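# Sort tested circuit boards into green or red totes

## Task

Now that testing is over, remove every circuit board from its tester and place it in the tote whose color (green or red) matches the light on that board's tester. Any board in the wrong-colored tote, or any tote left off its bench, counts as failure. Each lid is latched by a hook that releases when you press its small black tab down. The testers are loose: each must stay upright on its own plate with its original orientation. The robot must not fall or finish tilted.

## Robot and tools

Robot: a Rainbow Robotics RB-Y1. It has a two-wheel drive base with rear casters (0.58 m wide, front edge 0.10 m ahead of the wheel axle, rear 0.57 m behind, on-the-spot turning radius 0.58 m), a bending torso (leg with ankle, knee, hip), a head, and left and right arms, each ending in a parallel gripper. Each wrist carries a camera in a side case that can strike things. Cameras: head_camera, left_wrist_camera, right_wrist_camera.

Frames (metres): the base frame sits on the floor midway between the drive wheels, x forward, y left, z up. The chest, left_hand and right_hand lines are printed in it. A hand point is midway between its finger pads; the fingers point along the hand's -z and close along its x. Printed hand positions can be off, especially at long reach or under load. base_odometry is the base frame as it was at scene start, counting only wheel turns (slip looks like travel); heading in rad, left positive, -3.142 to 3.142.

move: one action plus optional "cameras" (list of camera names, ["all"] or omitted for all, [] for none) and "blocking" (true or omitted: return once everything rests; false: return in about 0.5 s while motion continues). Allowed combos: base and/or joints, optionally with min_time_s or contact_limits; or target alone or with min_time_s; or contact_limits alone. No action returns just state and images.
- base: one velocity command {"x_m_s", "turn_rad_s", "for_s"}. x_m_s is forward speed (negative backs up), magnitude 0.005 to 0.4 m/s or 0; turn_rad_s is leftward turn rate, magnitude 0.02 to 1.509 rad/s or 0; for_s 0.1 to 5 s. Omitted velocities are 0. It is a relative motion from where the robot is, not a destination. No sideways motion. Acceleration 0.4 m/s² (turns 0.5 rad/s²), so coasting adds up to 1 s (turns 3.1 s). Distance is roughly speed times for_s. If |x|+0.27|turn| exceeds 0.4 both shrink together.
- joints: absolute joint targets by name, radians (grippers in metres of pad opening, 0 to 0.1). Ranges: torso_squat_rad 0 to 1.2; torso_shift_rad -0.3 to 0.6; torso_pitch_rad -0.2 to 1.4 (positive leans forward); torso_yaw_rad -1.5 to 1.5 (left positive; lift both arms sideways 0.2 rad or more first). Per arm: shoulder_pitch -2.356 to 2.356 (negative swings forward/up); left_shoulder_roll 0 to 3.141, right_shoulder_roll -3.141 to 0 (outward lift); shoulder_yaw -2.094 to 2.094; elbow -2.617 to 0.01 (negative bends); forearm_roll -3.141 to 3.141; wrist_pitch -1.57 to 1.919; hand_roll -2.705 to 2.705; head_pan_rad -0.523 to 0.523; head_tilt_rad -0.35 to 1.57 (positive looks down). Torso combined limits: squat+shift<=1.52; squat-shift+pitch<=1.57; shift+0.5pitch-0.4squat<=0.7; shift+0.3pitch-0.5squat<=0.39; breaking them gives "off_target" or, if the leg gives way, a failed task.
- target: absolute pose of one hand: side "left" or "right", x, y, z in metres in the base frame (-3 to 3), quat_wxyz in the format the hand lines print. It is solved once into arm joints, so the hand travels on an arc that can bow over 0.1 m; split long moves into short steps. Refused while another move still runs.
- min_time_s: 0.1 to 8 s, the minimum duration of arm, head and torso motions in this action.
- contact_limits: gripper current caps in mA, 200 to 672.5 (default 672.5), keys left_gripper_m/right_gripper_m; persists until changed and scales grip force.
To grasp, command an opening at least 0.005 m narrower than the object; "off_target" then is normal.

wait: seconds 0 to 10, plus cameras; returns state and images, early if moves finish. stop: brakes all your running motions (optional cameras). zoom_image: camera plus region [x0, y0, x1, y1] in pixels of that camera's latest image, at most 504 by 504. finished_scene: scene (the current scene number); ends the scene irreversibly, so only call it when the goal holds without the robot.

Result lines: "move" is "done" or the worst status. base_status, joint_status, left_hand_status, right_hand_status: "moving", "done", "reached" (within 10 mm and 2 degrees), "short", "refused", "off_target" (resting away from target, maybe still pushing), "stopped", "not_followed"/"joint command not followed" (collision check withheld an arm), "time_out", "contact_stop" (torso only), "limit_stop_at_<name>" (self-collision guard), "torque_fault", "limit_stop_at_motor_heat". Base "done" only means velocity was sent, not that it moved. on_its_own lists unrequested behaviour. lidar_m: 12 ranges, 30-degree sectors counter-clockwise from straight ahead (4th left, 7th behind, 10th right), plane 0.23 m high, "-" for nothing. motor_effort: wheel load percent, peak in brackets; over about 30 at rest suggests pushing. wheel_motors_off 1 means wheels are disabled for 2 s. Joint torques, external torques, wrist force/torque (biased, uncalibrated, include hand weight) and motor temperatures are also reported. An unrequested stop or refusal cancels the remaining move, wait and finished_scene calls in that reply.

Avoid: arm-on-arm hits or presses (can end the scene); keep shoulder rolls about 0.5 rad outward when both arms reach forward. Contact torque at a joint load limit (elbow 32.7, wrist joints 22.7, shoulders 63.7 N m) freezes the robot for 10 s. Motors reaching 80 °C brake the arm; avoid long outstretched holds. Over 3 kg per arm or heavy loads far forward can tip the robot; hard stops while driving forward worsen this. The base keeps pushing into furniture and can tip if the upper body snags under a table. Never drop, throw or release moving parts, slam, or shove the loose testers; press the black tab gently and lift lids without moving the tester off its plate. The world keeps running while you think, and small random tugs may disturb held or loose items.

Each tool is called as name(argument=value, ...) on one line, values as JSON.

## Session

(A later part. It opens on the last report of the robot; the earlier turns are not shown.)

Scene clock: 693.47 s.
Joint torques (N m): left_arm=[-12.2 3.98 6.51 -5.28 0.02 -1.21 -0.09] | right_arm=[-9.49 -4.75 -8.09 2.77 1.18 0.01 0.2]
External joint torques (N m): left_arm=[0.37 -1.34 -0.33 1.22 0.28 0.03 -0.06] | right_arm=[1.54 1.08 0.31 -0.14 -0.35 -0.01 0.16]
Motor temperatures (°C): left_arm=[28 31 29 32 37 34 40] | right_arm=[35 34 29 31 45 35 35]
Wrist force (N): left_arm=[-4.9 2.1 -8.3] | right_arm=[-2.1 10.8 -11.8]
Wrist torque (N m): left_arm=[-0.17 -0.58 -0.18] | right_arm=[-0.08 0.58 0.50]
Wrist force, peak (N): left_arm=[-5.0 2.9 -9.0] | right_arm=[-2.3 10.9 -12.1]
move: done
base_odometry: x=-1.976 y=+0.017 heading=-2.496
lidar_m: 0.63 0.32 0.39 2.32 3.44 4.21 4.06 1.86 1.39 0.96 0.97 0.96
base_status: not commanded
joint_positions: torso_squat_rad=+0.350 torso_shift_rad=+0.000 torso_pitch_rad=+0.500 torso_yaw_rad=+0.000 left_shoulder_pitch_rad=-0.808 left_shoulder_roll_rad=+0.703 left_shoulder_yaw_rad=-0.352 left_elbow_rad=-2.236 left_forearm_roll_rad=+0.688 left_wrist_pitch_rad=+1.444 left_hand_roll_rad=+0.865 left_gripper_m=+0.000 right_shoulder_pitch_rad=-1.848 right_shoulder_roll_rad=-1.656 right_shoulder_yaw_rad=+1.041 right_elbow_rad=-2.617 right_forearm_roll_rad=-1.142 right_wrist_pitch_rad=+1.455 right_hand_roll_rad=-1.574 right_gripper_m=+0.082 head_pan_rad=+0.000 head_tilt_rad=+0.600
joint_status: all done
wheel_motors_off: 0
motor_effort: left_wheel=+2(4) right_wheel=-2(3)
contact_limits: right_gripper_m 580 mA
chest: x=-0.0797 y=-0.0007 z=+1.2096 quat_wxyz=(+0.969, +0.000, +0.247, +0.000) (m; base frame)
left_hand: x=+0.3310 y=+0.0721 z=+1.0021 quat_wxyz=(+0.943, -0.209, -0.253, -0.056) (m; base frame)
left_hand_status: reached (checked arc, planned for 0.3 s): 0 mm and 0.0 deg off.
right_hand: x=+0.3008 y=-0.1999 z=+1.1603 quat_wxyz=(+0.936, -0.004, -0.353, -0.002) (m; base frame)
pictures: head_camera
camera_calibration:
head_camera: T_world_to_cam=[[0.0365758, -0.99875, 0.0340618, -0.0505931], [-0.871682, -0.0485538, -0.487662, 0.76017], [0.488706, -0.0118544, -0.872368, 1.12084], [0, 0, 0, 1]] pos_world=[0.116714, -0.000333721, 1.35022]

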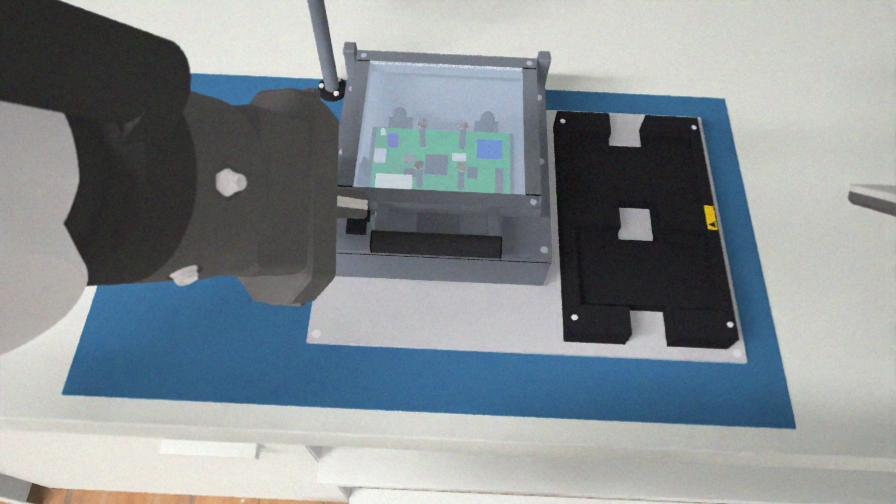

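move(target={"side":"left","x":0.331,"y":0.072,"z":0.978,"quat_wxyz":[0.943,-0.209,-0.253,-0.056]}, min_time_s=1, cameras=["head_camera"])

zoom_image(camera="head_camera", region=[300, 120, 600, 290])

move(target={"side":"left","x":0.331,"y":0.072,"z":0.964,"quat_wxyz":[0.943,-0.209,-0.253,-0.056]}, min_time_s=1.2, cameras=["head_camera"])

zoom_image(camera="head_camera", region=[300, 120, 600, 290])

Scene clock: 702.10 s.
Joint torques (N m): left_arm=[-9.01 3.63 4.55 -4 -0.16 -0.92 -0.22] | right_arm=[-9.2 -4.89 -8.14 2.67 1.14 -0.08 0.23]
External joint torques (N m): left_arm=[3.21 -1.47 -2.17 3.04 0.06 0.33 -0.19] | right_arm=[1.83 0.94 0.26 -0.24 -0.39 -0.1 0.19]
Motor temperatures (°C): left_arm=[29 31 29 32 37 34 40] | right_arm=[35 34 29 31 45 35 35]
Wrist force (N): left_arm=[-3.4 0.7 -4.2] | right_arm=[-2.1 11.2 -11.8]
Wrist torque (N m): left_arm=[-0.21 -0.62 -0.17] | right_arm=[-0.13 0.58 0.51]
Wrist force, peak (N): left_arm=[-4.9 2.5 -8.5] | right_arm=[-2.4 11.2 -12.1]
move: done
base_odometry: x=-1.976 y=+0.017 heading=-2.496
lidar_m: 0.62 0.32 0.38 2.32 3.44 4.21 4.05 1.86 1.39 0.96 0.97 0.96
base_status: not commanded
joint_positions: torso_squat_rad=+0.350 torso_shift_rad=+0.000 torso_pitch_rad=+0.500 torso_yaw_rad=+0.000 left_shoulder_pitch_rad=-0.761 left_shoulder_roll_rad=+0.690 left_shoulder_yaw_rad=-0.380 left_elbow_rad=-2.196 left_forearm_roll_rad=+0.645 left_wrist_pitch_rad=+1.371 left_hand_roll_rad=+0.832 left_gripper_m=+0.000 right_shoulder_pitch_rad=-1.848 right_shoulder_roll_rad=-1.656 right_shoulder_yaw_rad=+1.041 right_elbow_rad=-2.617 right_forearm_roll_rad=-1.142 right_wrist_pitch_rad=+1.455 right_hand_roll_rad=-1.574 right_gripper_m=+0.082 head_pan_rad=+0.000 head_tilt_rad=+0.600
joint_status: all done
wheel_motors_off: 0
motor_effort: left_wheel=+2(3) right_wheel=-2(4)
contact_limits: right_gripper_m 580 mA
chest: x=-0.0798 y=-0.0007 z=+1.2096 quat_wxyz=(+0.969, +0.000, +0.247, +0.000) (m; base frame)
left_hand: x=+0.3313 y=+0.0720 z=+0.9786 quat_wxyz=(+0.943, -0.209, -0.254, -0.056) (m; base frame)
left_hand_status: reached (checked arc, planned for 1.0 s): 1 mm and 0.1 deg off.
right_hand: x=+0.3007 y=-0.1999 z=+1.1603 quat_wxyz=(+0.936, -0.004, -0.353, -0.002) (m; base frame)
pictures: head_camera
camera_calibration:
head_camera: T_world_to_cam=[[0.036574, -0.99875, 0.0340644, -0.0505949], [-0.871649, -0.0485542, -0.48772, 0.760212], [0.488765, -0.0118543, -0.872335, 1.12084], [0, 0, 0, 1]] pos_world=[0.116663, -0.000333415, 1.35024]

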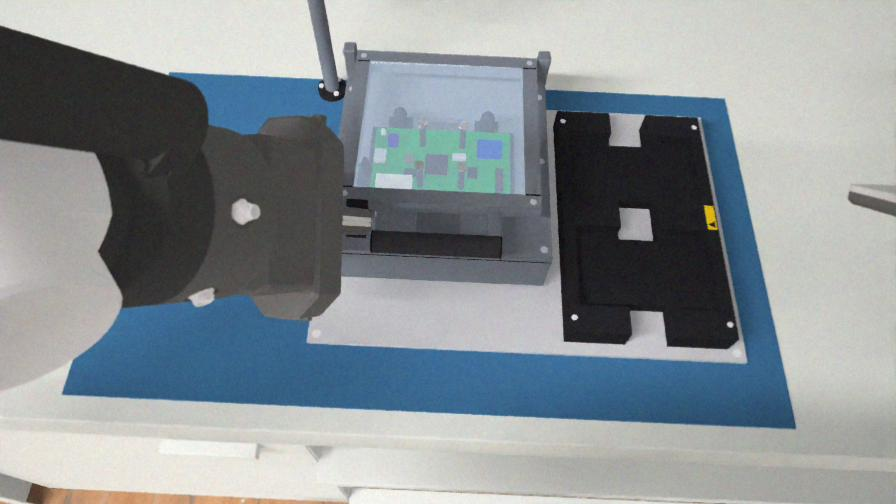

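Scaled by 1.680 from the camera's 896x504 image, which has a finer 1280x720 frame.

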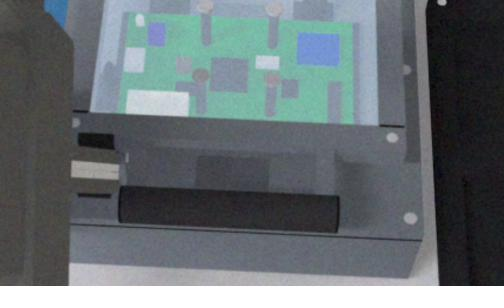

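Scene clock: 703.63 s.
Joint torques (N m): left_arm=[3.13 5.72 -3.7 14.1 -2.84 2.3 -0.43] | right_arm=[-9.64 -4.71 -8.56 2.76 1.19 -0.04 0.19]
External joint torques (N m): left_arm=[15.21 0.74 -10.37 21.38 -2.63 3.56 -0.4] | right_arm=[1.38 1.09 -0.16 -0.17 -0.34 -0.06 0.15]
Motor temperatures (°C): left_arm=[29 31 29 32 37 34 40] | right_arm=[35 34 29 31 45 35 35]
Wrist force (N): left_arm=[-0.9 -19.5 68.5] | right_arm=[-2.2 10.7 -11.8]
Wrist torque (N m): left_arm=[-0.18 -0.26 -0.08] | right_arm=[-0.08 0.58 0.51]
Wrist force, peak (N): left_arm=[-0.9 -19.7 68.5] | right_arm=[-2.2 11.0 -11.9]
move: done
base_odometry: x=-1.976 y=+0.017 heading=-2.496
lidar_m: 0.62 0.32 0.39 2.32 3.44 4.21 4.06 1.86 1.38 0.97 0.98 0.96
base_status: not commanded
joint_positions: torso_squat_rad=+0.350 torso_shift_rad=-0.001 torso_pitch_rad=+0.497 torso_yaw_rad=+0.000 left_shoulder_pitch_rad=-0.739 left_shoulder_roll_rad=+0.683 left_shoulder_yaw_rad=-0.394 left_elbow_rad=-2.177 left_forearm_roll_rad=+0.623 left_wrist_pitch_rad=+1.330 left_hand_roll_rad=+0.814 left_gripper_m=+0.000 right_shoulder_pitch_rad=-1.848 right_shoulder_roll_rad=-1.656 right_shoulder_yaw_rad=+1.041 right_elbow_rad=-2.617 right_forearm_roll_rad=-1.142 right_wrist_pitch_rad=+1.455 right_hand_roll_rad=-1.574 right_gripper_m=+0.082 head_pan_rad=+0.000 head_tilt_rad=+0.600
joint_status: all done
wheel_motors_off: 0
motor_effort: left_wheel=+8(10) right_wheel=-2(3)
contact_limits: right_gripper_m 580 mA
chest: x=-0.0813 y=-0.0007 z=+1.2100 quat_wxyz=(+0.969, +0.000, +0.246, +0.000) (m; base frame)
left_hand: x=+0.3305 y=+0.0711 z=+0.9694 quat_wxyz=(+0.941, -0.211, -0.258, -0.058) (m; base frame)
left_hand_status: reached (checked arc, planned for 1.2 s): 6 mm and 0.6 deg off.
right_hand: x=+0.2994 y=-0.1998 z=+1.1616 quat_wxyz=(+0.935, -0.004, -0.354, -0.002) (m; base frame)
pictures: head_camera
camera_calibration:
head_camera: T_world_to_cam=[[0.0367474, -0.998745, 0.0340324, -0.0504846], [-0.870338, -0.048721, -0.490038, 0.761984], [0.491081, -0.011612, -0.871037, 1.12046], [0, 0, 0, 1]] pos_world=[0.114802, -0.000285804, 1.35108]

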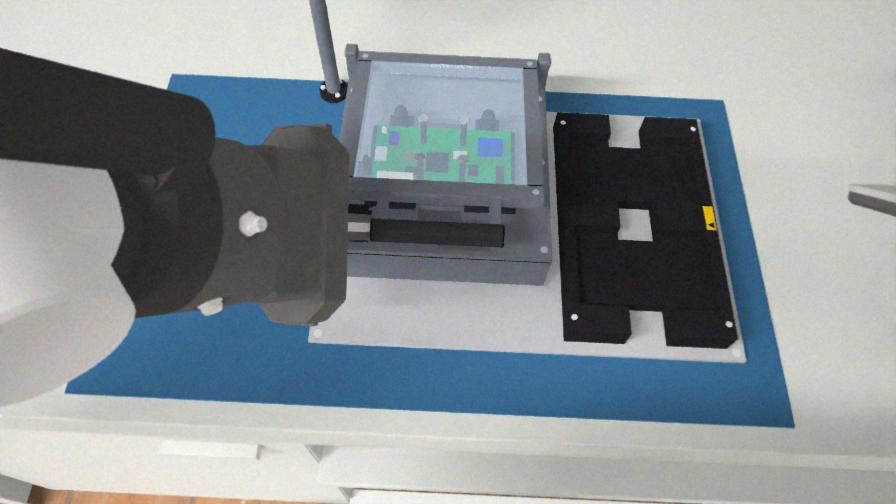

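Scaled by 1.680 from the camera's 896x504 image, which has a finer 1280x720 frame.

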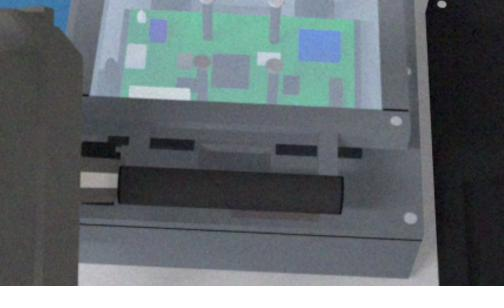

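Popped. Withdraw, go grip the bar (shift x +.003, y +.003).

move(target={"side":"left","x":0.318,"y":0.089,"z":1.015,"quat_wxyz":[0.943,-0.209,-0.253,-0.056]}, min_time_s=1.2, cameras=["head_camera"])

move(joints={"left_shoulder_pitch_rad":-0.18,"left_shoulder_roll_rad":0.826,"left_shoulder_yaw_rad":0.639,"left_elbow_rad":-2.617,"left_forearm_roll_rad":1.498,"left_wrist_pitch_rad":1.626,"left_hand_roll_rad":0.549,"right_gripper_m":0.026}, contact_limits={"right_gripper_m":350}, min_time_s=1.5, cameras=[])

move(target={"side":"right","x":0.308,"y":-0.048,"z":1.032,"quat_wxyz":[0.943,0.209,-0.253,0.056]}, min_time_s=2, cameras=[])

move(target={"side":"right","x":0.322,"y":-0.031,"z":1.001,"quat_wxyz":[0.943,0.209,-0.253,0.056]}, min_time_s=1.2, cameras=["head_camera","right_wrist_camera"])

Scene clock: 715.10 s.
Joint torques (N m): left_arm=[-12.37 6.68 8.03 -5.89 0.14 -1 0.32] | right_arm=[-9.52 -4.7 -8.47 2.64 1.22 -0.14 0.15]
External joint torques (N m): left_arm=[-0.6 0.64 1.14 0.16 0.41 0.24 0.35] | right_arm=[1.51 1.13 -0.07 -0.27 -0.3 -0.16 0.11]
Motor temperatures (°C): left_arm=[29 31 29 32 37 34 40] | right_arm=[35 34 29 31 45 35 35]
Wrist force (N): left_arm=[-4.7 2.8 -8.0] | right_arm=[-2.0 11.1 -11.9]
Wrist torque (N m): left_arm=[-0.25 -0.59 -0.20] | right_arm=[-0.12 0.60 0.51]
Wrist force, peak (N): left_arm=[-0.9 -19.8 68.3] | right_arm=[-1.9 11.1 -12.1]
move: done
base_odometry: x=-1.976 y=+0.017 heading=-2.496
lidar_m: 0.62 0.32 0.39 2.32 3.44 4.21 4.05 1.86 1.39 0.97 0.98 0.95
base_status: not commanded
joint_positions: torso_squat_rad=+0.350 torso_shift_rad=+0.000 torso_pitch_rad=+0.500 torso_yaw_rad=+0.000 left_shoulder_pitch_rad=-0.767 left_shoulder_roll_rad=+0.759 left_shoulder_yaw_rad=-0.300 left_elbow_rad=-2.310 left_forearm_roll_rad=+0.744 left_wrist_pitch_rad=+1.462 left_hand_roll_rad=+0.878 left_gripper_m=+0.000 right_shoulder_pitch_rad=-1.848 right_shoulder_roll_rad=-1.656 right_shoulder_yaw_rad=+1.041 right_elbow_rad=-2.617 right_forearm_roll_rad=-1.142 right_wrist_pitch_rad=+1.455 right_hand_roll_rad=-1.574 right_gripper_m=+0.082 head_pan_rad=+0.000 head_tilt_rad=+0.600
joint_status: all done
wheel_motors_off: 0
motor_effort: left_wheel=+6(10) right_wheel=+0(3)
contact_limits: right_gripper_m 580 mA
chest: x=-0.0798 y=-0.0007 z=+1.2097 quat_wxyz=(+0.969, +0.000, +0.247, +0.000) (m; base frame)
left_hand: x=+0.3189 y=+0.0886 z=+1.0133 quat_wxyz=(+0.943, -0.209, -0.252, -0.056) (m; base frame)
left_hand_status: reached (checked arc, planned for 1.2 s): 2 mm and 0.1 deg off.
right_hand: x=+0.3007 y=-0.1999 z=+1.1604 quat_wxyz=(+0.936, -0.004, -0.353, -0.002) (m; base frame)
pictures: head_camera
camera_calibration:
head_camera: T_world_to_cam=[[0.0366079, -0.99875, 0.0340352, -0.0505604], [-0.871592, -0.0485709, -0.48782, 0.760295], [0.488863, -0.0118068, -0.872281, 1.12081], [0, 0, 0, 1]] pos_world=[0.116593, -0.000335727, 1.35027]

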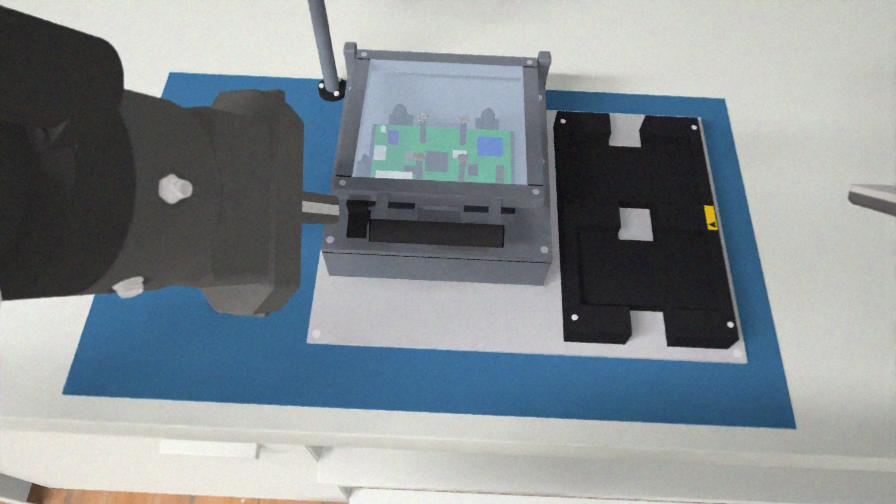

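Scene clock: 716.93 s.
Joint torques (N m): left_arm=[-2.83 10.16 5.92 -2.58 0.28 -1.2 -0.02] | right_arm=[-9.44 -5.07 -8.21 2.75 1.15 -0.03 0.22]
External joint torques (N m): left_arm=[0.39 0.67 0.38 0.09 -0.03 0.04 0.01] | right_arm=[1.58 0.76 0.19 -0.16 -0.38 -0.05 0.18]
Motor temperatures (°C): left_arm=[29 31 29 32 37 34 40] | right_arm=[35 34 29 31 45 35 35]
Wrist force (N): left_arm=[-4.4 3.0 -8.4] | right_arm=[-2.2 10.8 -11.9]
Wrist torque (N m): left_arm=[-0.24 -0.57 -0.19] | right_arm=[-0.06 0.56 0.52]
Wrist force, peak (N): left_arm=[-4.9 2.7 -9.1] | right_arm=[-1.9 11.2 -11.9]
move: done
base_odometry: x=-1.976 y=+0.017 heading=-2.496
lidar_m: 0.63 0.32 0.38 2.33 3.43 4.21 4.05 1.85 1.39 0.97 0.97 0.96
base_status: not commanded
joint_positions: torso_squat_rad=+0.350 torso_shift_rad=+0.000 torso_pitch_rad=+0.500 torso_yaw_rad=+0.000 left_shoulder_pitch_rad=-0.180 left_shoulder_roll_rad=+0.826 left_shoulder_yaw_rad=+0.639 left_elbow_rad=-2.617 left_forearm_roll_rad=+1.498 left_wrist_pitch_rad=+1.626 left_hand_roll_rad=+0.549 left_gripper_m=+0.000 right_shoulder_pitch_rad=-1.848 right_shoulder_roll_rad=-1.656 right_shoulder_yaw_rad=+1.041 right_elbow_rad=-2.617 right_forearm_roll_rad=-1.142 right_wrist_pitch_rad=+1.455 right_hand_roll_rad=-1.574 right_gripper_m=+0.026 head_pan_rad=+0.000 head_tilt_rad=+0.600
joint_status: all done
wheel_motors_off: 0
motor_effort: left_wheel=+5(6) right_wheel=-1(2)
contact_limits: right_gripper_m 350 mA
chest: x=-0.0798 y=-0.0007 z=+1.2096 quat_wxyz=(+0.969, +0.000, +0.247, +0.000) (m; base frame)
left_hand: x=+0.2002 y=+0.2200 z=+1.0799 quat_wxyz=(+0.942, -0.251, -0.210, -0.077) (m; base frame)
right_hand: x=+0.3007 y=-0.1999 z=+1.1603 quat_wxyz=(+0.936, -0.004, -0.353, -0.002) (m; base frame)
pictures: none
No camera images: "cameras" was empty.

Scene clock: 719.27 s.
Joint torques (N m): left_arm=[-2.73 9.97 5.83 -2.57 0.33 -1.09 0.01] | right_arm=[-13.33 -5.17 -8.7 -0.95 1.08 -0.85 -0.26]
External joint torques (N m): left_arm=[0.49 0.48 0.29 0.1 0.01 0.16 0.04] | right_arm=[2.51 2.27 1.63 0.95 -0.02 -0.16 -0.29]
Motor temperatures (°C): left_arm=[29 31 29 32 37 34 40] | right_arm=[35 34 29 31 45 35 35]
Wrist force (N): left_arm=[-4.1 2.9 -8.3] | right_arm=[-1.1 8.9 -11.9]
Wrist torque (N m): left_arm=[-0.23 -0.53 -0.18] | right_arm=[-0.01 0.63 0.52]
Wrist force, peak (N): left_arm=[-4.6 3.2 -8.5] | right_arm=[-2.2 10.7 -11.9]
move: done
base_odometry: x=-1.976 y=+0.017 heading=-2.496
lidar_m: 0.62 0.32 0.40 2.32 3.43 4.21 4.06 1.85 1.39 0.96 0.98 0.96
base_status: not commanded
joint_positions: torso_squat_rad=+0.350 torso_shift_rad=+0.000 torso_pitch_rad=+0.500 torso_yaw_rad=+0.000 left_shoulder_pitch_rad=-0.180 left_shoulder_roll_rad=+0.826 left_shoulder_yaw_rad=+0.639 left_elbow_rad=-2.617 left_forearm_roll_rad=+1.498 left_wrist_pitch_rad=+1.626 left_hand_roll_rad=+0.549 left_gripper_m=+0.000 right_shoulder_pitch_rad=-1.578 right_shoulder_roll_rad=-1.225 right_shoulder_yaw_rad=+1.229 right_elbow_rad=-2.343 right_forearm_roll_rad=-0.789 right_wrist_pitch_rad=+1.022 right_hand_roll_rad=-1.633 right_gripper_m=+0.026 head_pan_rad=+0.000 head_tilt_rad=+0.600
joint_status: all done
wheel_motors_off: 0
motor_effort: left_wheel=+5(6) right_wheel=+0(2)
contact_limits: right_gripper_m 350 mA
chest: x=-0.0798 y=-0.0007 z=+1.2096 quat_wxyz=(+0.969, +0.000, +0.247, +0.000) (m; base frame)
left_hand: x=+0.2002 y=+0.2200 z=+1.0799 quat_wxyz=(+0.942, -0.251, -0.210, -0.077) (m; base frame)
right_hand: x=+0.3081 y=-0.0481 z=+1.0324 quat_wxyz=(+0.943, +0.209, -0.253, +0.056) (m; base frame)
right_hand_status: reached (checked arc, planned for 2.0 s): 0 mm and 0.0 deg off.
pictures: none
No camera images: "cameras" was empty.

Scene clock: 720.80 s.
Joint torques (N m): left_arm=[-2.6 9.84 5.95 -2.61 0.31 -1.07 0.01] | right_arm=[-14.2 -4.76 -8.7 -1.56 1.12 -0.94 0.36]
External joint torques (N m): left_arm=[0.62 0.34 0.41 0.06 0 0.18 0.04] | right_arm=[2.7 2.5 1.93 1.1 0.03 -0.24 0.32]
Motor temperatures (°C): left_arm=[29 31 29 32 37 34 40] | right_arm=[35 34 29 31 45 35 35]
Wrist force (N): left_arm=[-4.3 3.0 -8.3] | right_arm=[-1.3 8.7 -11.7]
Wrist torque (N m): left_arm=[-0.24 -0.54 -0.17] | right_arm=[0.02 0.63 0.51]
Wrist force, peak (N): left_arm=[-4.4 3.3 -8.5] | right_arm=[-1.2 8.9 -12.1]
move: done
base_odometry: x=-1.976 y=+0.017 heading=-2.496
lidar_m: 0.62 0.32 0.39 2.32 3.44 4.20 4.05 1.87 1.40 0.97 0.98 0.96
base_status: not commanded
joint_positions: torso_squat_rad=+0.350 torso_shift_rad=+0.000 torso_pitch_rad=+0.500 torso_yaw_rad=+0.000 left_shoulder_pitch_rad=-0.180 left_shoulder_roll_rad=+0.826 left_shoulder_yaw_rad=+0.639 left_elbow_rad=-2.617 left_forearm_roll_rad=+1.498 left_wrist_pitch_rad=+1.626 left_hand_roll_rad=+0.549 left_gripper_m=+0.000 right_shoulder_pitch_rad=-1.543 right_shoulder_roll_rad=-1.116 right_shoulder_yaw_rad=+1.269 right_elbow_rad=-2.225 right_forearm_roll_rad=-0.706 right_wrist_pitch_rad=+0.997 right_hand_roll_rad=-1.627 right_gripper_m=+0.026 head_pan_rad=+0.000 head_tilt_rad=+0.600
joint_status: all done
wheel_motors_off: 0
motor_effort: left_wheel=+5(6) right_wheel=+0(2)
contact_limits: right_gripper_m 350 mA
chest: x=-0.0798 y=-0.0007 z=+1.2096 quat_wxyz=(+0.969, +0.000, +0.247, +0.000) (m; base frame)
left_hand: x=+0.2002 y=+0.2200 z=+1.0799 quat_wxyz=(+0.942, -0.251, -0.210, -0.077) (m; base frame)
right_hand: x=+0.3221 y=-0.0312 z=+1.0015 quat_wxyz=(+0.943, +0.209, -0.253, +0.056) (m; base frame)
right_hand_status: reached (checked arc, planned for 1.2 s): 1 mm and 0.1 deg off.
pictures: head_camera, right_wrist_camera
camera_calibration:
head_camera: T_world_to_cam=[[0.0365759, -0.998751, 0.0340262, -0.0505651], [-0.87164, -0.0485375, -0.487737, 0.760234], [0.488779, -0.0118192, -0.872327, 1.12083], [0, 0, 0, 1]] pos_world=[0.116663, -0.000354836, 1.35024]
right_wrist_camera: T_world_to_cam=[[-0.861511, 0.02593, -0.507076, 0.788607], [-0.382155, 0.624435, 0.681204, -0.506469], [0.3343, 0.780646, -0.528049, 0.51718], [0, 0, 0, 1]] pos_world=[0.312952, -0.107926, 1.01799]

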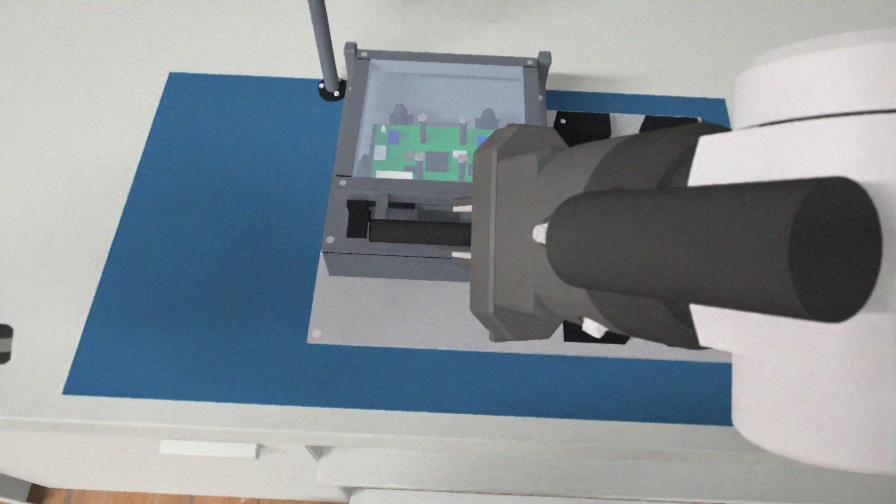

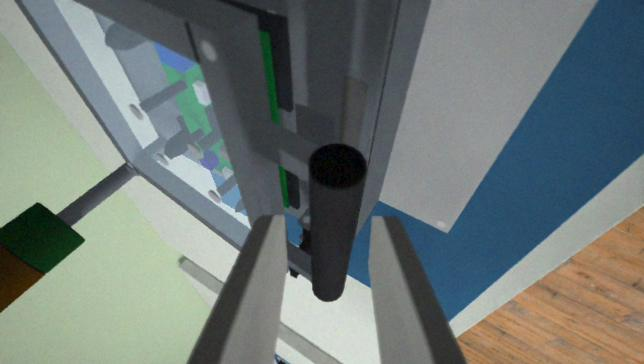

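move(target={"side":"right","x":0.330,"y":-0.0215,"z":0.984,"quat_wxyz":[0.943,0.209,-0.253,0.056]}, min_time_s=1.2, cameras=["right_wrist_camera"])

move(joints={"right_gripper_m":0.006}, cameras=["right_wrist_camera","head_camera"])

Scene clock: 727.60 s.
Joint torques (N m): left_arm=[-2.59 10.09 6.06 -2.64 0.29 -1.16 -0.05] | right_arm=[-14.43 -4.56 -8.73 -1.91 1.19 -0.98 0.46]
External joint torques (N m): left_arm=[0.64 0.6 0.52 0.03 -0.02 0.08 -0.02] | right_arm=[3.03 2.53 2.02 1.08 0.12 -0.27 0.43]
Motor temperatures (°C): left_arm=[29 31 29 32 37 34 40] | right_arm=[35 34 29 31 45 35 35]
Wrist force (N): left_arm=[-4.2 3.0 -8.1] | right_arm=[-1.4 9.0 -11.8]
Wrist torque (N m): left_arm=[-0.24 -0.54 -0.20] | right_arm=[-0.01 0.61 0.52]
Wrist force, peak (N): left_arm=[-4.3 3.0 -8.7] | right_arm=[-1.3 8.8 -12.3]
move: done
base_odometry: x=-1.976 y=+0.017 heading=-2.496
lidar_m: 0.63 0.32 0.39 2.32 3.44 4.21 4.05 1.86 1.39 0.97 0.97 0.96
base_status: not commanded
joint_positions: torso_squat_rad=+0.350 torso_shift_rad=+0.000 torso_pitch_rad=+0.500 torso_yaw_rad=+0.000 left_shoulder_pitch_rad=-0.180 left_shoulder_roll_rad=+0.826 left_shoulder_yaw_rad=+0.639 left_elbow_rad=-2.617 left_forearm_roll_rad=+1.498 left_wrist_pitch_rad=+1.626 left_hand_roll_rad=+0.549 left_gripper_m=+0.000 right_shoulder_pitch_rad=-1.527 right_shoulder_roll_rad=-1.057 right_shoulder_yaw_rad=+1.288 right_elbow_rad=-2.152 right_forearm_roll_rad=-0.670 right_wrist_pitch_rad=+0.977 right_hand_roll_rad=-1.618 right_gripper_m=+0.026 head_pan_rad=+0.000 head_tilt_rad=+0.600
joint_status: all done
wheel_motors_off: 0
motor_effort: left_wheel=+5(6) right_wheel=-2(2)
contact_limits: right_gripper_m 350 mA
chest: x=-0.0798 y=-0.0007 z=+1.2096 quat_wxyz=(+0.969, +0.000, +0.247, +0.000) (m; base frame)
left_hand: x=+0.2002 y=+0.2200 z=+1.0799 quat_wxyz=(+0.942, -0.251, -0.210, -0.077) (m; base frame)
right_hand: x=+0.3303 y=-0.0215 z=+0.9845 quat_wxyz=(+0.943, +0.209, -0.253, +0.056) (m; base frame)
right_hand_status: reached (checked arc, planned for 1.2 s): 1 mm and 0.1 deg off.
pictures: right_wrist_camera
camera_calibration:
right_wrist_camera: T_world_to_cam=[[-0.861497, 0.0259967, -0.507096, 0.78677], [-0.382165, 0.624364, 0.681263, -0.497795], [0.334324, 0.780701, -0.527953, 0.497848], [0, 0, 0, 1]] pos_world=[0.321118, -0.098318, 1.00094]

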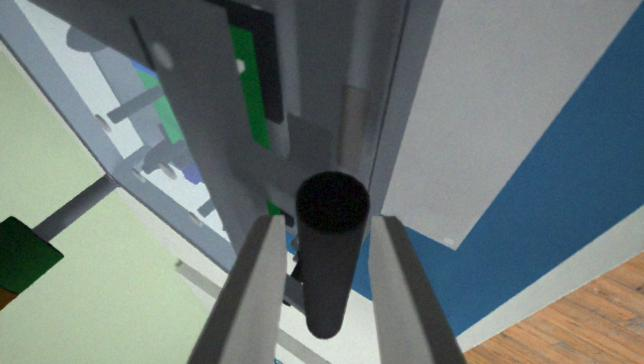

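Scene clock: 728.30 s.
Joint torques (N m): left_arm=[-2.78 9.92 5.9 -2.56 0.31 -1.04 -0.02] | right_arm=[-14.63 -4.67 -9.17 -1.85 1.15 -0.91 0.3]
External joint torques (N m): left_arm=[0.44 0.42 0.36 0.11 0 0.2 0.01] | right_arm=[2.84 2.43 1.58 1.14 0.08 -0.2 0.27]
Motor temperatures (°C): left_arm=[29 31 29 32 37 34 40] | right_arm=[35 34 29 31 45 35 35]
Wrist force (N): left_arm=[-4.1 3.0 -8.6] | right_arm=[-3.0 8.5 -11.2]
Wrist torque (N m): left_arm=[-0.23 -0.53 -0.19] | right_arm=[0.05 0.50 0.23]
Wrist force, peak (N): left_arm=[-4.4 3.1 -8.5] | right_arm=[-2.8 8.4 -12.7]
move: off_target
base_odometry: x=-1.976 y=+0.017 heading=-2.496
lidar_m: 0.62 0.32 0.39 2.32 3.44 4.21 4.06 1.86 1.40 0.97 0.97 0.96
base_status: not commanded
joint_positions: torso_squat_rad=+0.350 torso_shift_rad=+0.000 torso_pitch_rad=+0.500 torso_yaw_rad=+0.000 left_shoulder_pitch_rad=-0.180 left_shoulder_roll_rad=+0.826 left_shoulder_yaw_rad=+0.639 left_elbow_rad=-2.617 left_forearm_roll_rad=+1.498 left_wrist_pitch_rad=+1.626 left_hand_roll_rad=+0.549 left_gripper_m=+0.000 right_shoulder_pitch_rad=-1.527 right_shoulder_roll_rad=-1.057 right_shoulder_yaw_rad=+1.288 right_elbow_rad=-2.152 right_forearm_roll_rad=-0.670 right_wrist_pitch_rad=+0.977 right_hand_roll_rad=-1.618 right_gripper_m=+0.015 head_pan_rad=+0.000 head_tilt_rad=+0.600
joint_status: right_gripper_m off_target (ended at +0.015, target +0.006)
wheel_motors_off: 0
motor_effort: left_wheel=+4(6) right_wheel=-2(3)
contact_limits: right_gripper_m 350 mA
chest: x=-0.0798 y=-0.0007 z=+1.2096 quat_wxyz=(+0.969, +0.000, +0.247, +0.000) (m; base frame)
left_hand: x=+0.2002 y=+0.2200 z=+1.0799 quat_wxyz=(+0.942, -0.251, -0.210, -0.077) (m; base frame)
right_hand: x=+0.3302 y=-0.0215 z=+0.9844 quat_wxyz=(+0.943, +0.209, -0.253, +0.056) (m; base frame)
pictures: head_camera, right_wrist_camera
camera_calibration:
head_camera: T_world_to_cam=[[0.0365762, -0.998751, 0.0340264, -0.0505651], [-0.871641, -0.0485378, -0.487736, 0.760233], [0.488779, -0.0118193, -0.872328, 1.12083], [0, 0, 0, 1]] pos_world=[0.116663, -0.00035463, 1.35024]
right_wrist_camera: T_world_to_cam=[[-0.861579, 0.025952, -0.50696, 0.786583], [-0.382076, 0.624379, 0.6813, -0.497832], [0.334216, 0.78069, -0.528036, 0.497949], [0, 0, 0, 1]] pos_world=[0.321071, -0.0983222, 1.00087]

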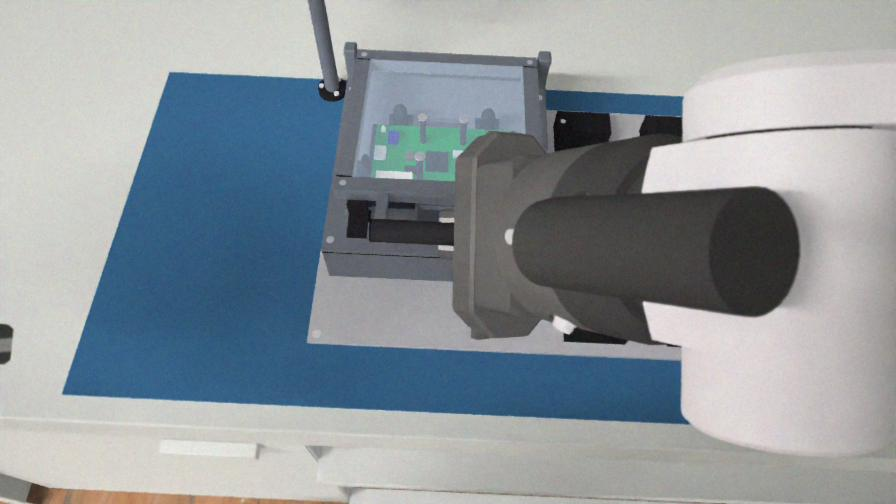

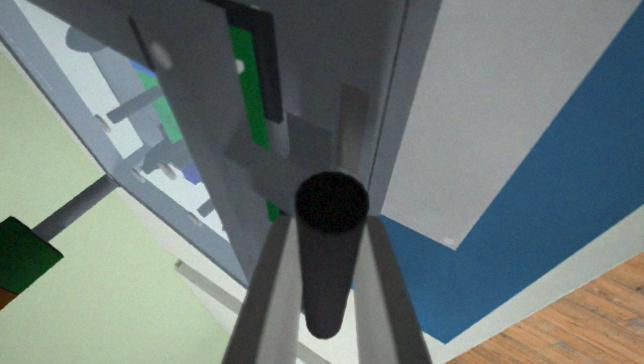

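move(target={"side":"right","x":0.3342,"y":-0.0215,"z":1.0083,"quat_wxyz":[0.9311,0.2064,-0.2936,0.0651]}, min_time_s=1.5, cameras=["head_camera"])

move(target={"side":"right","x":0.3408,"y":-0.0215,"z":1.0346,"quat_wxyz":[0.9174,0.2034,-0.3339,0.074]}, min_time_s=1.5, cameras=["head_camera"])

move(target={"side":"right","x":0.355,"y":-0.0215,"z":1.059,"quat_wxyz":[0.8987,0.1992,-0.3814,0.0846]}, min_time_s=1.5, cameras=[])

move(target={"side":"right","x":0.3703,"y":-0.0215,"z":1.0811,"quat_wxyz":[0.8775,0.1945,-0.428,0.0949]}, min_time_s=1.5, cameras=["head_camera"])

Scene clock: 739.83 s.
Joint torques (N m): left_arm=[-2.44 9.93 5.79 -2.68 0.33 -1.09 0.07] | right_arm=[-23.4 -8.64 -17.47 0.99 5.02 -1.42 0.04]
External joint torques (N m): left_arm=[0.78 0.43 0.25 -0.01 0.02 0.16 0.1] | right_arm=[-6.21 -1.62 -6.77 3.82 3.8 -0.79 0.01]
Motor temperatures (°C): left_arm=[28 31 29 32 37 34 40] | right_arm=[35 34 29 31 46 35 35]
Wrist force (N): left_arm=[-4.4 3.1 -8.4] | right_arm=[-18.3 4.9 -0.6]
Wrist torque (N m): left_arm=[-0.27 -0.56 -0.20] | right_arm=[-0.24 1.06 0.20]
Wrist force, peak (N): left_arm=[-4.4 3.2 -8.6] | right_arm=[-17.2 12.0 -8.5]
move: done
base_odometry: x=-1.976 y=+0.017 heading=-2.496
lidar_m: 0.61 0.32 0.39 2.32 3.45 4.21 4.05 1.85 1.40 0.96 0.98 0.96
base_status: not commanded
joint_positions: torso_squat_rad=+0.350 torso_shift_rad=+0.000 torso_pitch_rad=+0.500 torso_yaw_rad=+0.000 left_shoulder_pitch_rad=-0.180 left_shoulder_roll_rad=+0.826 left_shoulder_yaw_rad=+0.639 left_elbow_rad=-2.617 left_forearm_roll_rad=+1.498 left_wrist_pitch_rad=+1.626 left_hand_roll_rad=+0.549 left_gripper_m=+0.000 right_shoulder_pitch_rad=-1.541 right_shoulder_roll_rad=-1.076 right_shoulder_yaw_rad=+1.272 right_elbow_rad=-2.215 right_forearm_roll_rad=-0.601 right_wrist_pitch_rad=+1.024 right_hand_roll_rad=-1.652 right_gripper_m=+0.015 head_pan_rad=+0.000 head_tilt_rad=+0.600
joint_status: all done
wheel_motors_off: 0
motor_effort: left_wheel=+4(7) right_wheel=-1(2)
contact_limits: right_gripper_m 350 mA
chest: x=-0.0799 y=-0.0008 z=+1.2096 quat_wxyz=(+0.969, +0.001, +0.247, +0.000) (m; base frame)
left_hand: x=+0.2001 y=+0.2199 z=+1.0799 quat_wxyz=(+0.942, -0.251, -0.210, -0.077) (m; base frame)
right_hand: x=+0.3332 y=-0.0211 z=+1.0067 quat_wxyz=(+0.932, +0.208, -0.290, +0.065) (m; base frame)
right_hand_status: reached (checked arc, planned for 1.5 s): 2 mm and 0.4 deg off.
pictures: head_camera
camera_calibration:
head_camera: T_world_to_cam=[[0.0364366, -0.998759, 0.0339648, -0.050579], [-0.871622, -0.0483865, -0.487785, 0.760221], [0.488823, -0.0118312, -0.872303, 1.12085], [0, 0, 0, 1]] pos_world=[0.116573, -0.000470814, 1.35026]

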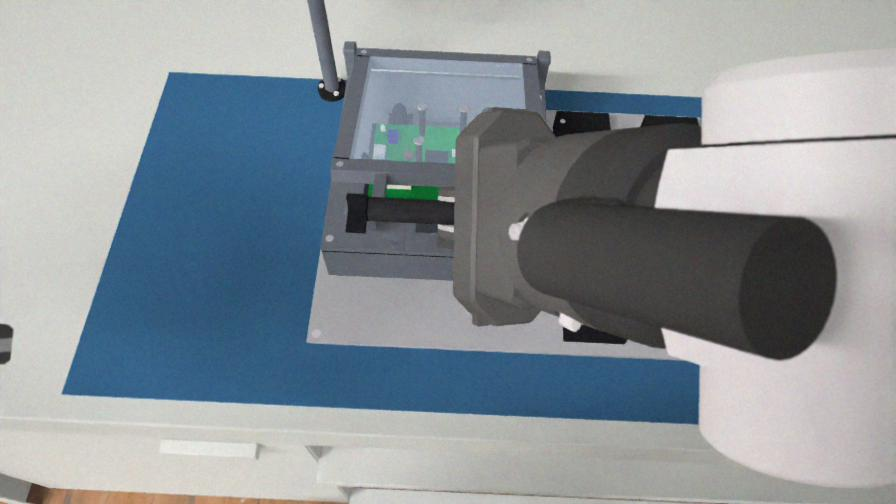

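Scene clock: 741.67 s.
Joint torques (N m): left_arm=[-2.69 9.92 5.81 -2.8 0.32 -1.04 0] | right_arm=[-22.41 -8.94 -15.87 1.96 5.01 -0.68 -0.02]
External joint torques (N m): left_arm=[0.54 0.42 0.27 -0.13 0.01 0.21 0.03] | right_arm=[-5.38 -1.98 -5.19 4.52 3.63 -0.14 -0.06]
Motor temperatures (°C): left_arm=[28 31 29 32 37 34 40] | right_arm=[35 34 29 31 46 35 35]
Wrist force (N): left_arm=[-4.2 2.9 -8.4] | right_arm=[-16.7 7.3 3.9]
Wrist torque (N m): left_arm=[-0.23 -0.54 -0.18] | right_arm=[-0.23 1.04 0.19]
Wrist force, peak (N): left_arm=[-4.3 3.2 -8.5] | right_arm=[-19.0 8.6 -1.4]
move: done
base_odometry: x=-1.976 y=+0.017 heading=-2.496
lidar_m: 0.63 0.31 0.39 2.32 3.44 4.22 4.06 1.87 1.39 0.96 0.98 0.96
base_status: not commanded
joint_positions: torso_squat_rad=+0.350 torso_shift_rad=+0.000 torso_pitch_rad=+0.500 torso_yaw_rad=+0.000 left_shoulder_pitch_rad=-0.180 left_shoulder_roll_rad=+0.826 left_shoulder_yaw_rad=+0.639 left_elbow_rad=-2.617 left_forearm_roll_rad=+1.498 left_wrist_pitch_rad=+1.626 left_hand_roll_rad=+0.549 left_gripper_m=+0.000 right_shoulder_pitch_rad=-1.564 right_shoulder_roll_rad=-1.093 right_shoulder_yaw_rad=+1.252 right_elbow_rad=-2.269 right_forearm_roll_rad=-0.541 right_wrist_pitch_rad=+1.074 right_hand_roll_rad=-1.673 right_gripper_m=+0.015 head_pan_rad=+0.000 head_tilt_rad=+0.600
joint_status: all done
wheel_motors_off: 0
motor_effort: left_wheel=+5(6) right_wheel=-1(2)
contact_limits: right_gripper_m 350 mA
chest: x=-0.0799 y=-0.0008 z=+1.2097 quat_wxyz=(+0.969, +0.001, +0.247, +0.000) (m; base frame)
left_hand: x=+0.2001 y=+0.2199 z=+1.0800 quat_wxyz=(+0.942, -0.251, -0.210, -0.077) (m; base frame)
right_hand: x=+0.3397 y=-0.0208 z=+1.0332 quat_wxyz=(+0.918, +0.205, -0.331, +0.074) (m; base frame)
right_hand_status: reached (checked arc, planned for 1.5 s): 2 mm and 0.4 deg off.
pictures: head_camera
camera_calibration:
head_camera: T_world_to_cam=[[0.0363941, -0.998762, 0.0339236, -0.0505685], [-0.87159, -0.0483302, -0.487848, 0.760254], [0.488884, -0.0118126, -0.872269, 1.12084], [0, 0, 0, 1]] pos_world=[0.116508, -0.000522673, 1.35028]

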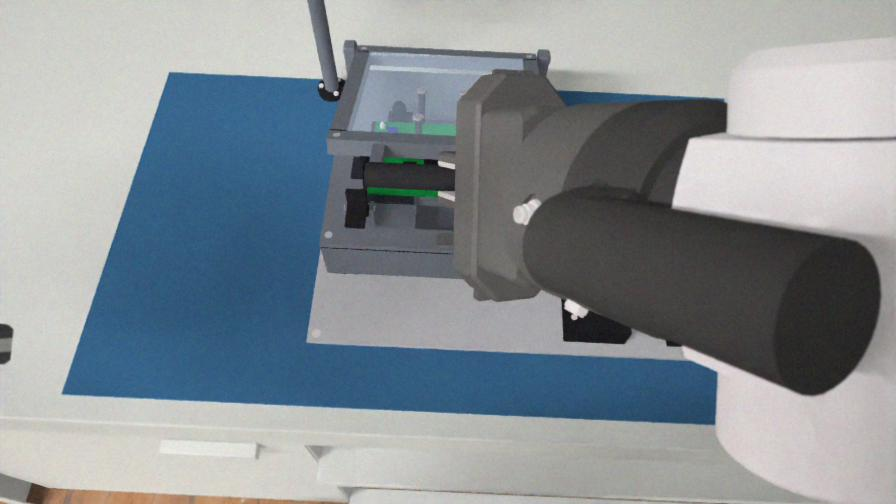

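Scene clock: 743.50 s.
Joint torques (N m): left_arm=[-2.63 9.91 6.02 -2.6 0.35 -1.13 -0.07] | right_arm=[-20.16 -8.7 -13.8 2.58 4.1 -0.23 0.1]
External joint torques (N m): left_arm=[0.6 0.42 0.48 0.07 0.04 0.12 -0.05] | right_arm=[-3.08 -1.74 -3.04 4.87 2.58 0.22 0.06]
Motor temperatures (°C): left_arm=[28 31 29 32 37 34 40] | right_arm=[35 34 29 31 46 35 35]
Wrist force (N): left_arm=[-4.1 2.9 -8.3] | right_arm=[-12.7 8.9 8.7]
Wrist torque (N m): left_arm=[-0.23 -0.52 -0.18] | right_arm=[-0.14 0.80 0.07]
Wrist force, peak (N): left_arm=[-4.4 3.4 -8.5] | right_arm=[-17.5 8.3 3.2]
move: done
base_odometry: x=-1.976 y=+0.017 heading=-2.496
lidar_m: 0.63 0.32 0.39 2.33 3.43 4.21 4.06 1.86 1.40 0.96 0.99 0.96
base_status: not commanded
joint_positions: torso_squat_rad=+0.350 torso_shift_rad=+0.000 torso_pitch_rad=+0.499 torso_yaw_rad=+0.000 left_shoulder_pitch_rad=-0.180 left_shoulder_roll_rad=+0.826 left_shoulder_yaw_rad=+0.639 left_elbow_rad=-2.617 left_forearm_roll_rad=+1.498 left_wrist_pitch_rad=+1.626 left_hand_roll_rad=+0.549 left_gripper_m=+0.000 right_shoulder_pitch_rad=-1.585 right_shoulder_roll_rad=-1.105 right_shoulder_yaw_rad=+1.237 right_elbow_rad=-2.292 right_forearm_roll_rad=-0.468 right_wrist_pitch_rad=+1.105 right_hand_roll_rad=-1.676 right_gripper_m=+0.015 head_pan_rad=+0.000 head_tilt_rad=+0.600
joint_status: all done
wheel_motors_off: 0
motor_effort: left_wheel=+5(6) right_wheel=+1(2)
contact_limits: right_gripper_m 350 mA
chest: x=-0.0800 y=-0.0008 z=+1.2097 quat_wxyz=(+0.969, +0.001, +0.247, +0.000) (m; base frame)
left_hand: x=+0.2000 y=+0.2199 z=+1.0800 quat_wxyz=(+0.942, -0.251, -0.210, -0.077) (m; base frame)
right_hand: x=+0.3534 y=-0.0210 z=+1.0588 quat_wxyz=(+0.900, +0.200, -0.379, +0.085) (m; base frame)
right_hand_status: reached (checked arc, planned for 1.5 s): 2 mm and 0.3 deg off.
pictures: none
No camera images: "cameras" was empty.

Scene clock: 745.33 s.
Joint torques (N m): left_arm=[-2.66 9.95 5.9 -2.61 0.37 -1.04 0.05] | right_arm=[-17.96 -7.56 -11.52 2.41 2.84 -0.1 0.84]
External joint torques (N m): left_arm=[0.57 0.45 0.36 0.06 0.05 0.21 0.08] | right_arm=[-0.71 -0.55 -0.65 4.52 1.21 0.27 0.79]
Motor temperatures (°C): left_arm=[28 31 29 32 37 34 40] | right_arm=[35 34 29 31 46 35 35]
Wrist force (N): left_arm=[-4.3 3.1 -8.4] | right_arm=[-8.1 9.2 12.1]
Wrist torque (N m): left_arm=[-0.25 -0.55 -0.18] | right_arm=[-0.11 0.53 0.07]
Wrist force, peak (N): left_arm=[-4.2 3.3 -8.8] | right_arm=[-12.4 9.8 9.6]
move: done
base_odometry: x=-1.976 y=+0.017 heading=-2.496
lidar_m: 0.63 0.32 0.39 2.32 3.43 4.21 4.05 1.86 1.39 0.97 0.97 0.96
base_status: not commanded
joint_positions: torso_squat_rad=+0.350 torso_shift_rad=+0.000 torso_pitch_rad=+0.499 torso_yaw_rad=+0.000 left_shoulder_pitch_rad=-0.180 left_shoulder_roll_rad=+0.826 left_shoulder_yaw_rad=+0.639 left_elbow_rad=-2.617 left_forearm_roll_rad=+1.498 left_wrist_pitch_rad=+1.626 left_hand_roll_rad=+0.549 left_gripper_m=+0.000 right_shoulder_pitch_rad=-1.596 right_shoulder_roll_rad=-1.110 right_shoulder_yaw_rad=+1.228 right_elbow_rad=-2.292 right_forearm_roll_rad=-0.380 right_wrist_pitch_rad=+1.118 right_hand_roll_rad=-1.671 right_gripper_m=+0.015 head_pan_rad=+0.000 head_tilt_rad=+0.600
joint_status: all done
wheel_motors_off: 0
motor_effort: left_wheel=+4(6) right_wheel=+0(3)
contact_limits: right_gripper_m 350 mA
chest: x=-0.0801 y=-0.0008 z=+1.2097 quat_wxyz=(+0.969, +0.001, +0.247, +0.000) (m; base frame)
left_hand: x=+0.1999 y=+0.2199 z=+1.0801 quat_wxyz=(+0.942, -0.251, -0.210, -0.077) (m; base frame)
right_hand: x=+0.3697 y=-0.0212 z=+1.0810 quat_wxyz=(+0.878, +0.195, -0.428, +0.095) (m; base frame)
right_hand_status: reached (checked arc, planned for 1.5 s): 1 mm and 0.1 deg off.
pictures: head_camera
camera_calibration:
head_camera: T_world_to_cam=[[0.0363796, -0.998762, 0.0339303, -0.0505748], [-0.871426, -0.0483247, -0.488141, 0.760485], [0.489176, -0.0118094, -0.872105, 1.12079], [0, 0, 0, 1]] pos_world=[0.116282, -0.000526101, 1.35039]

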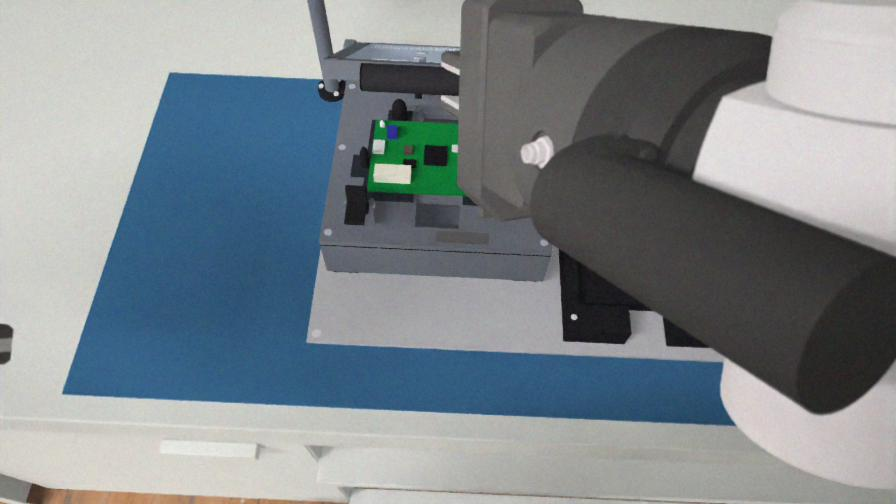

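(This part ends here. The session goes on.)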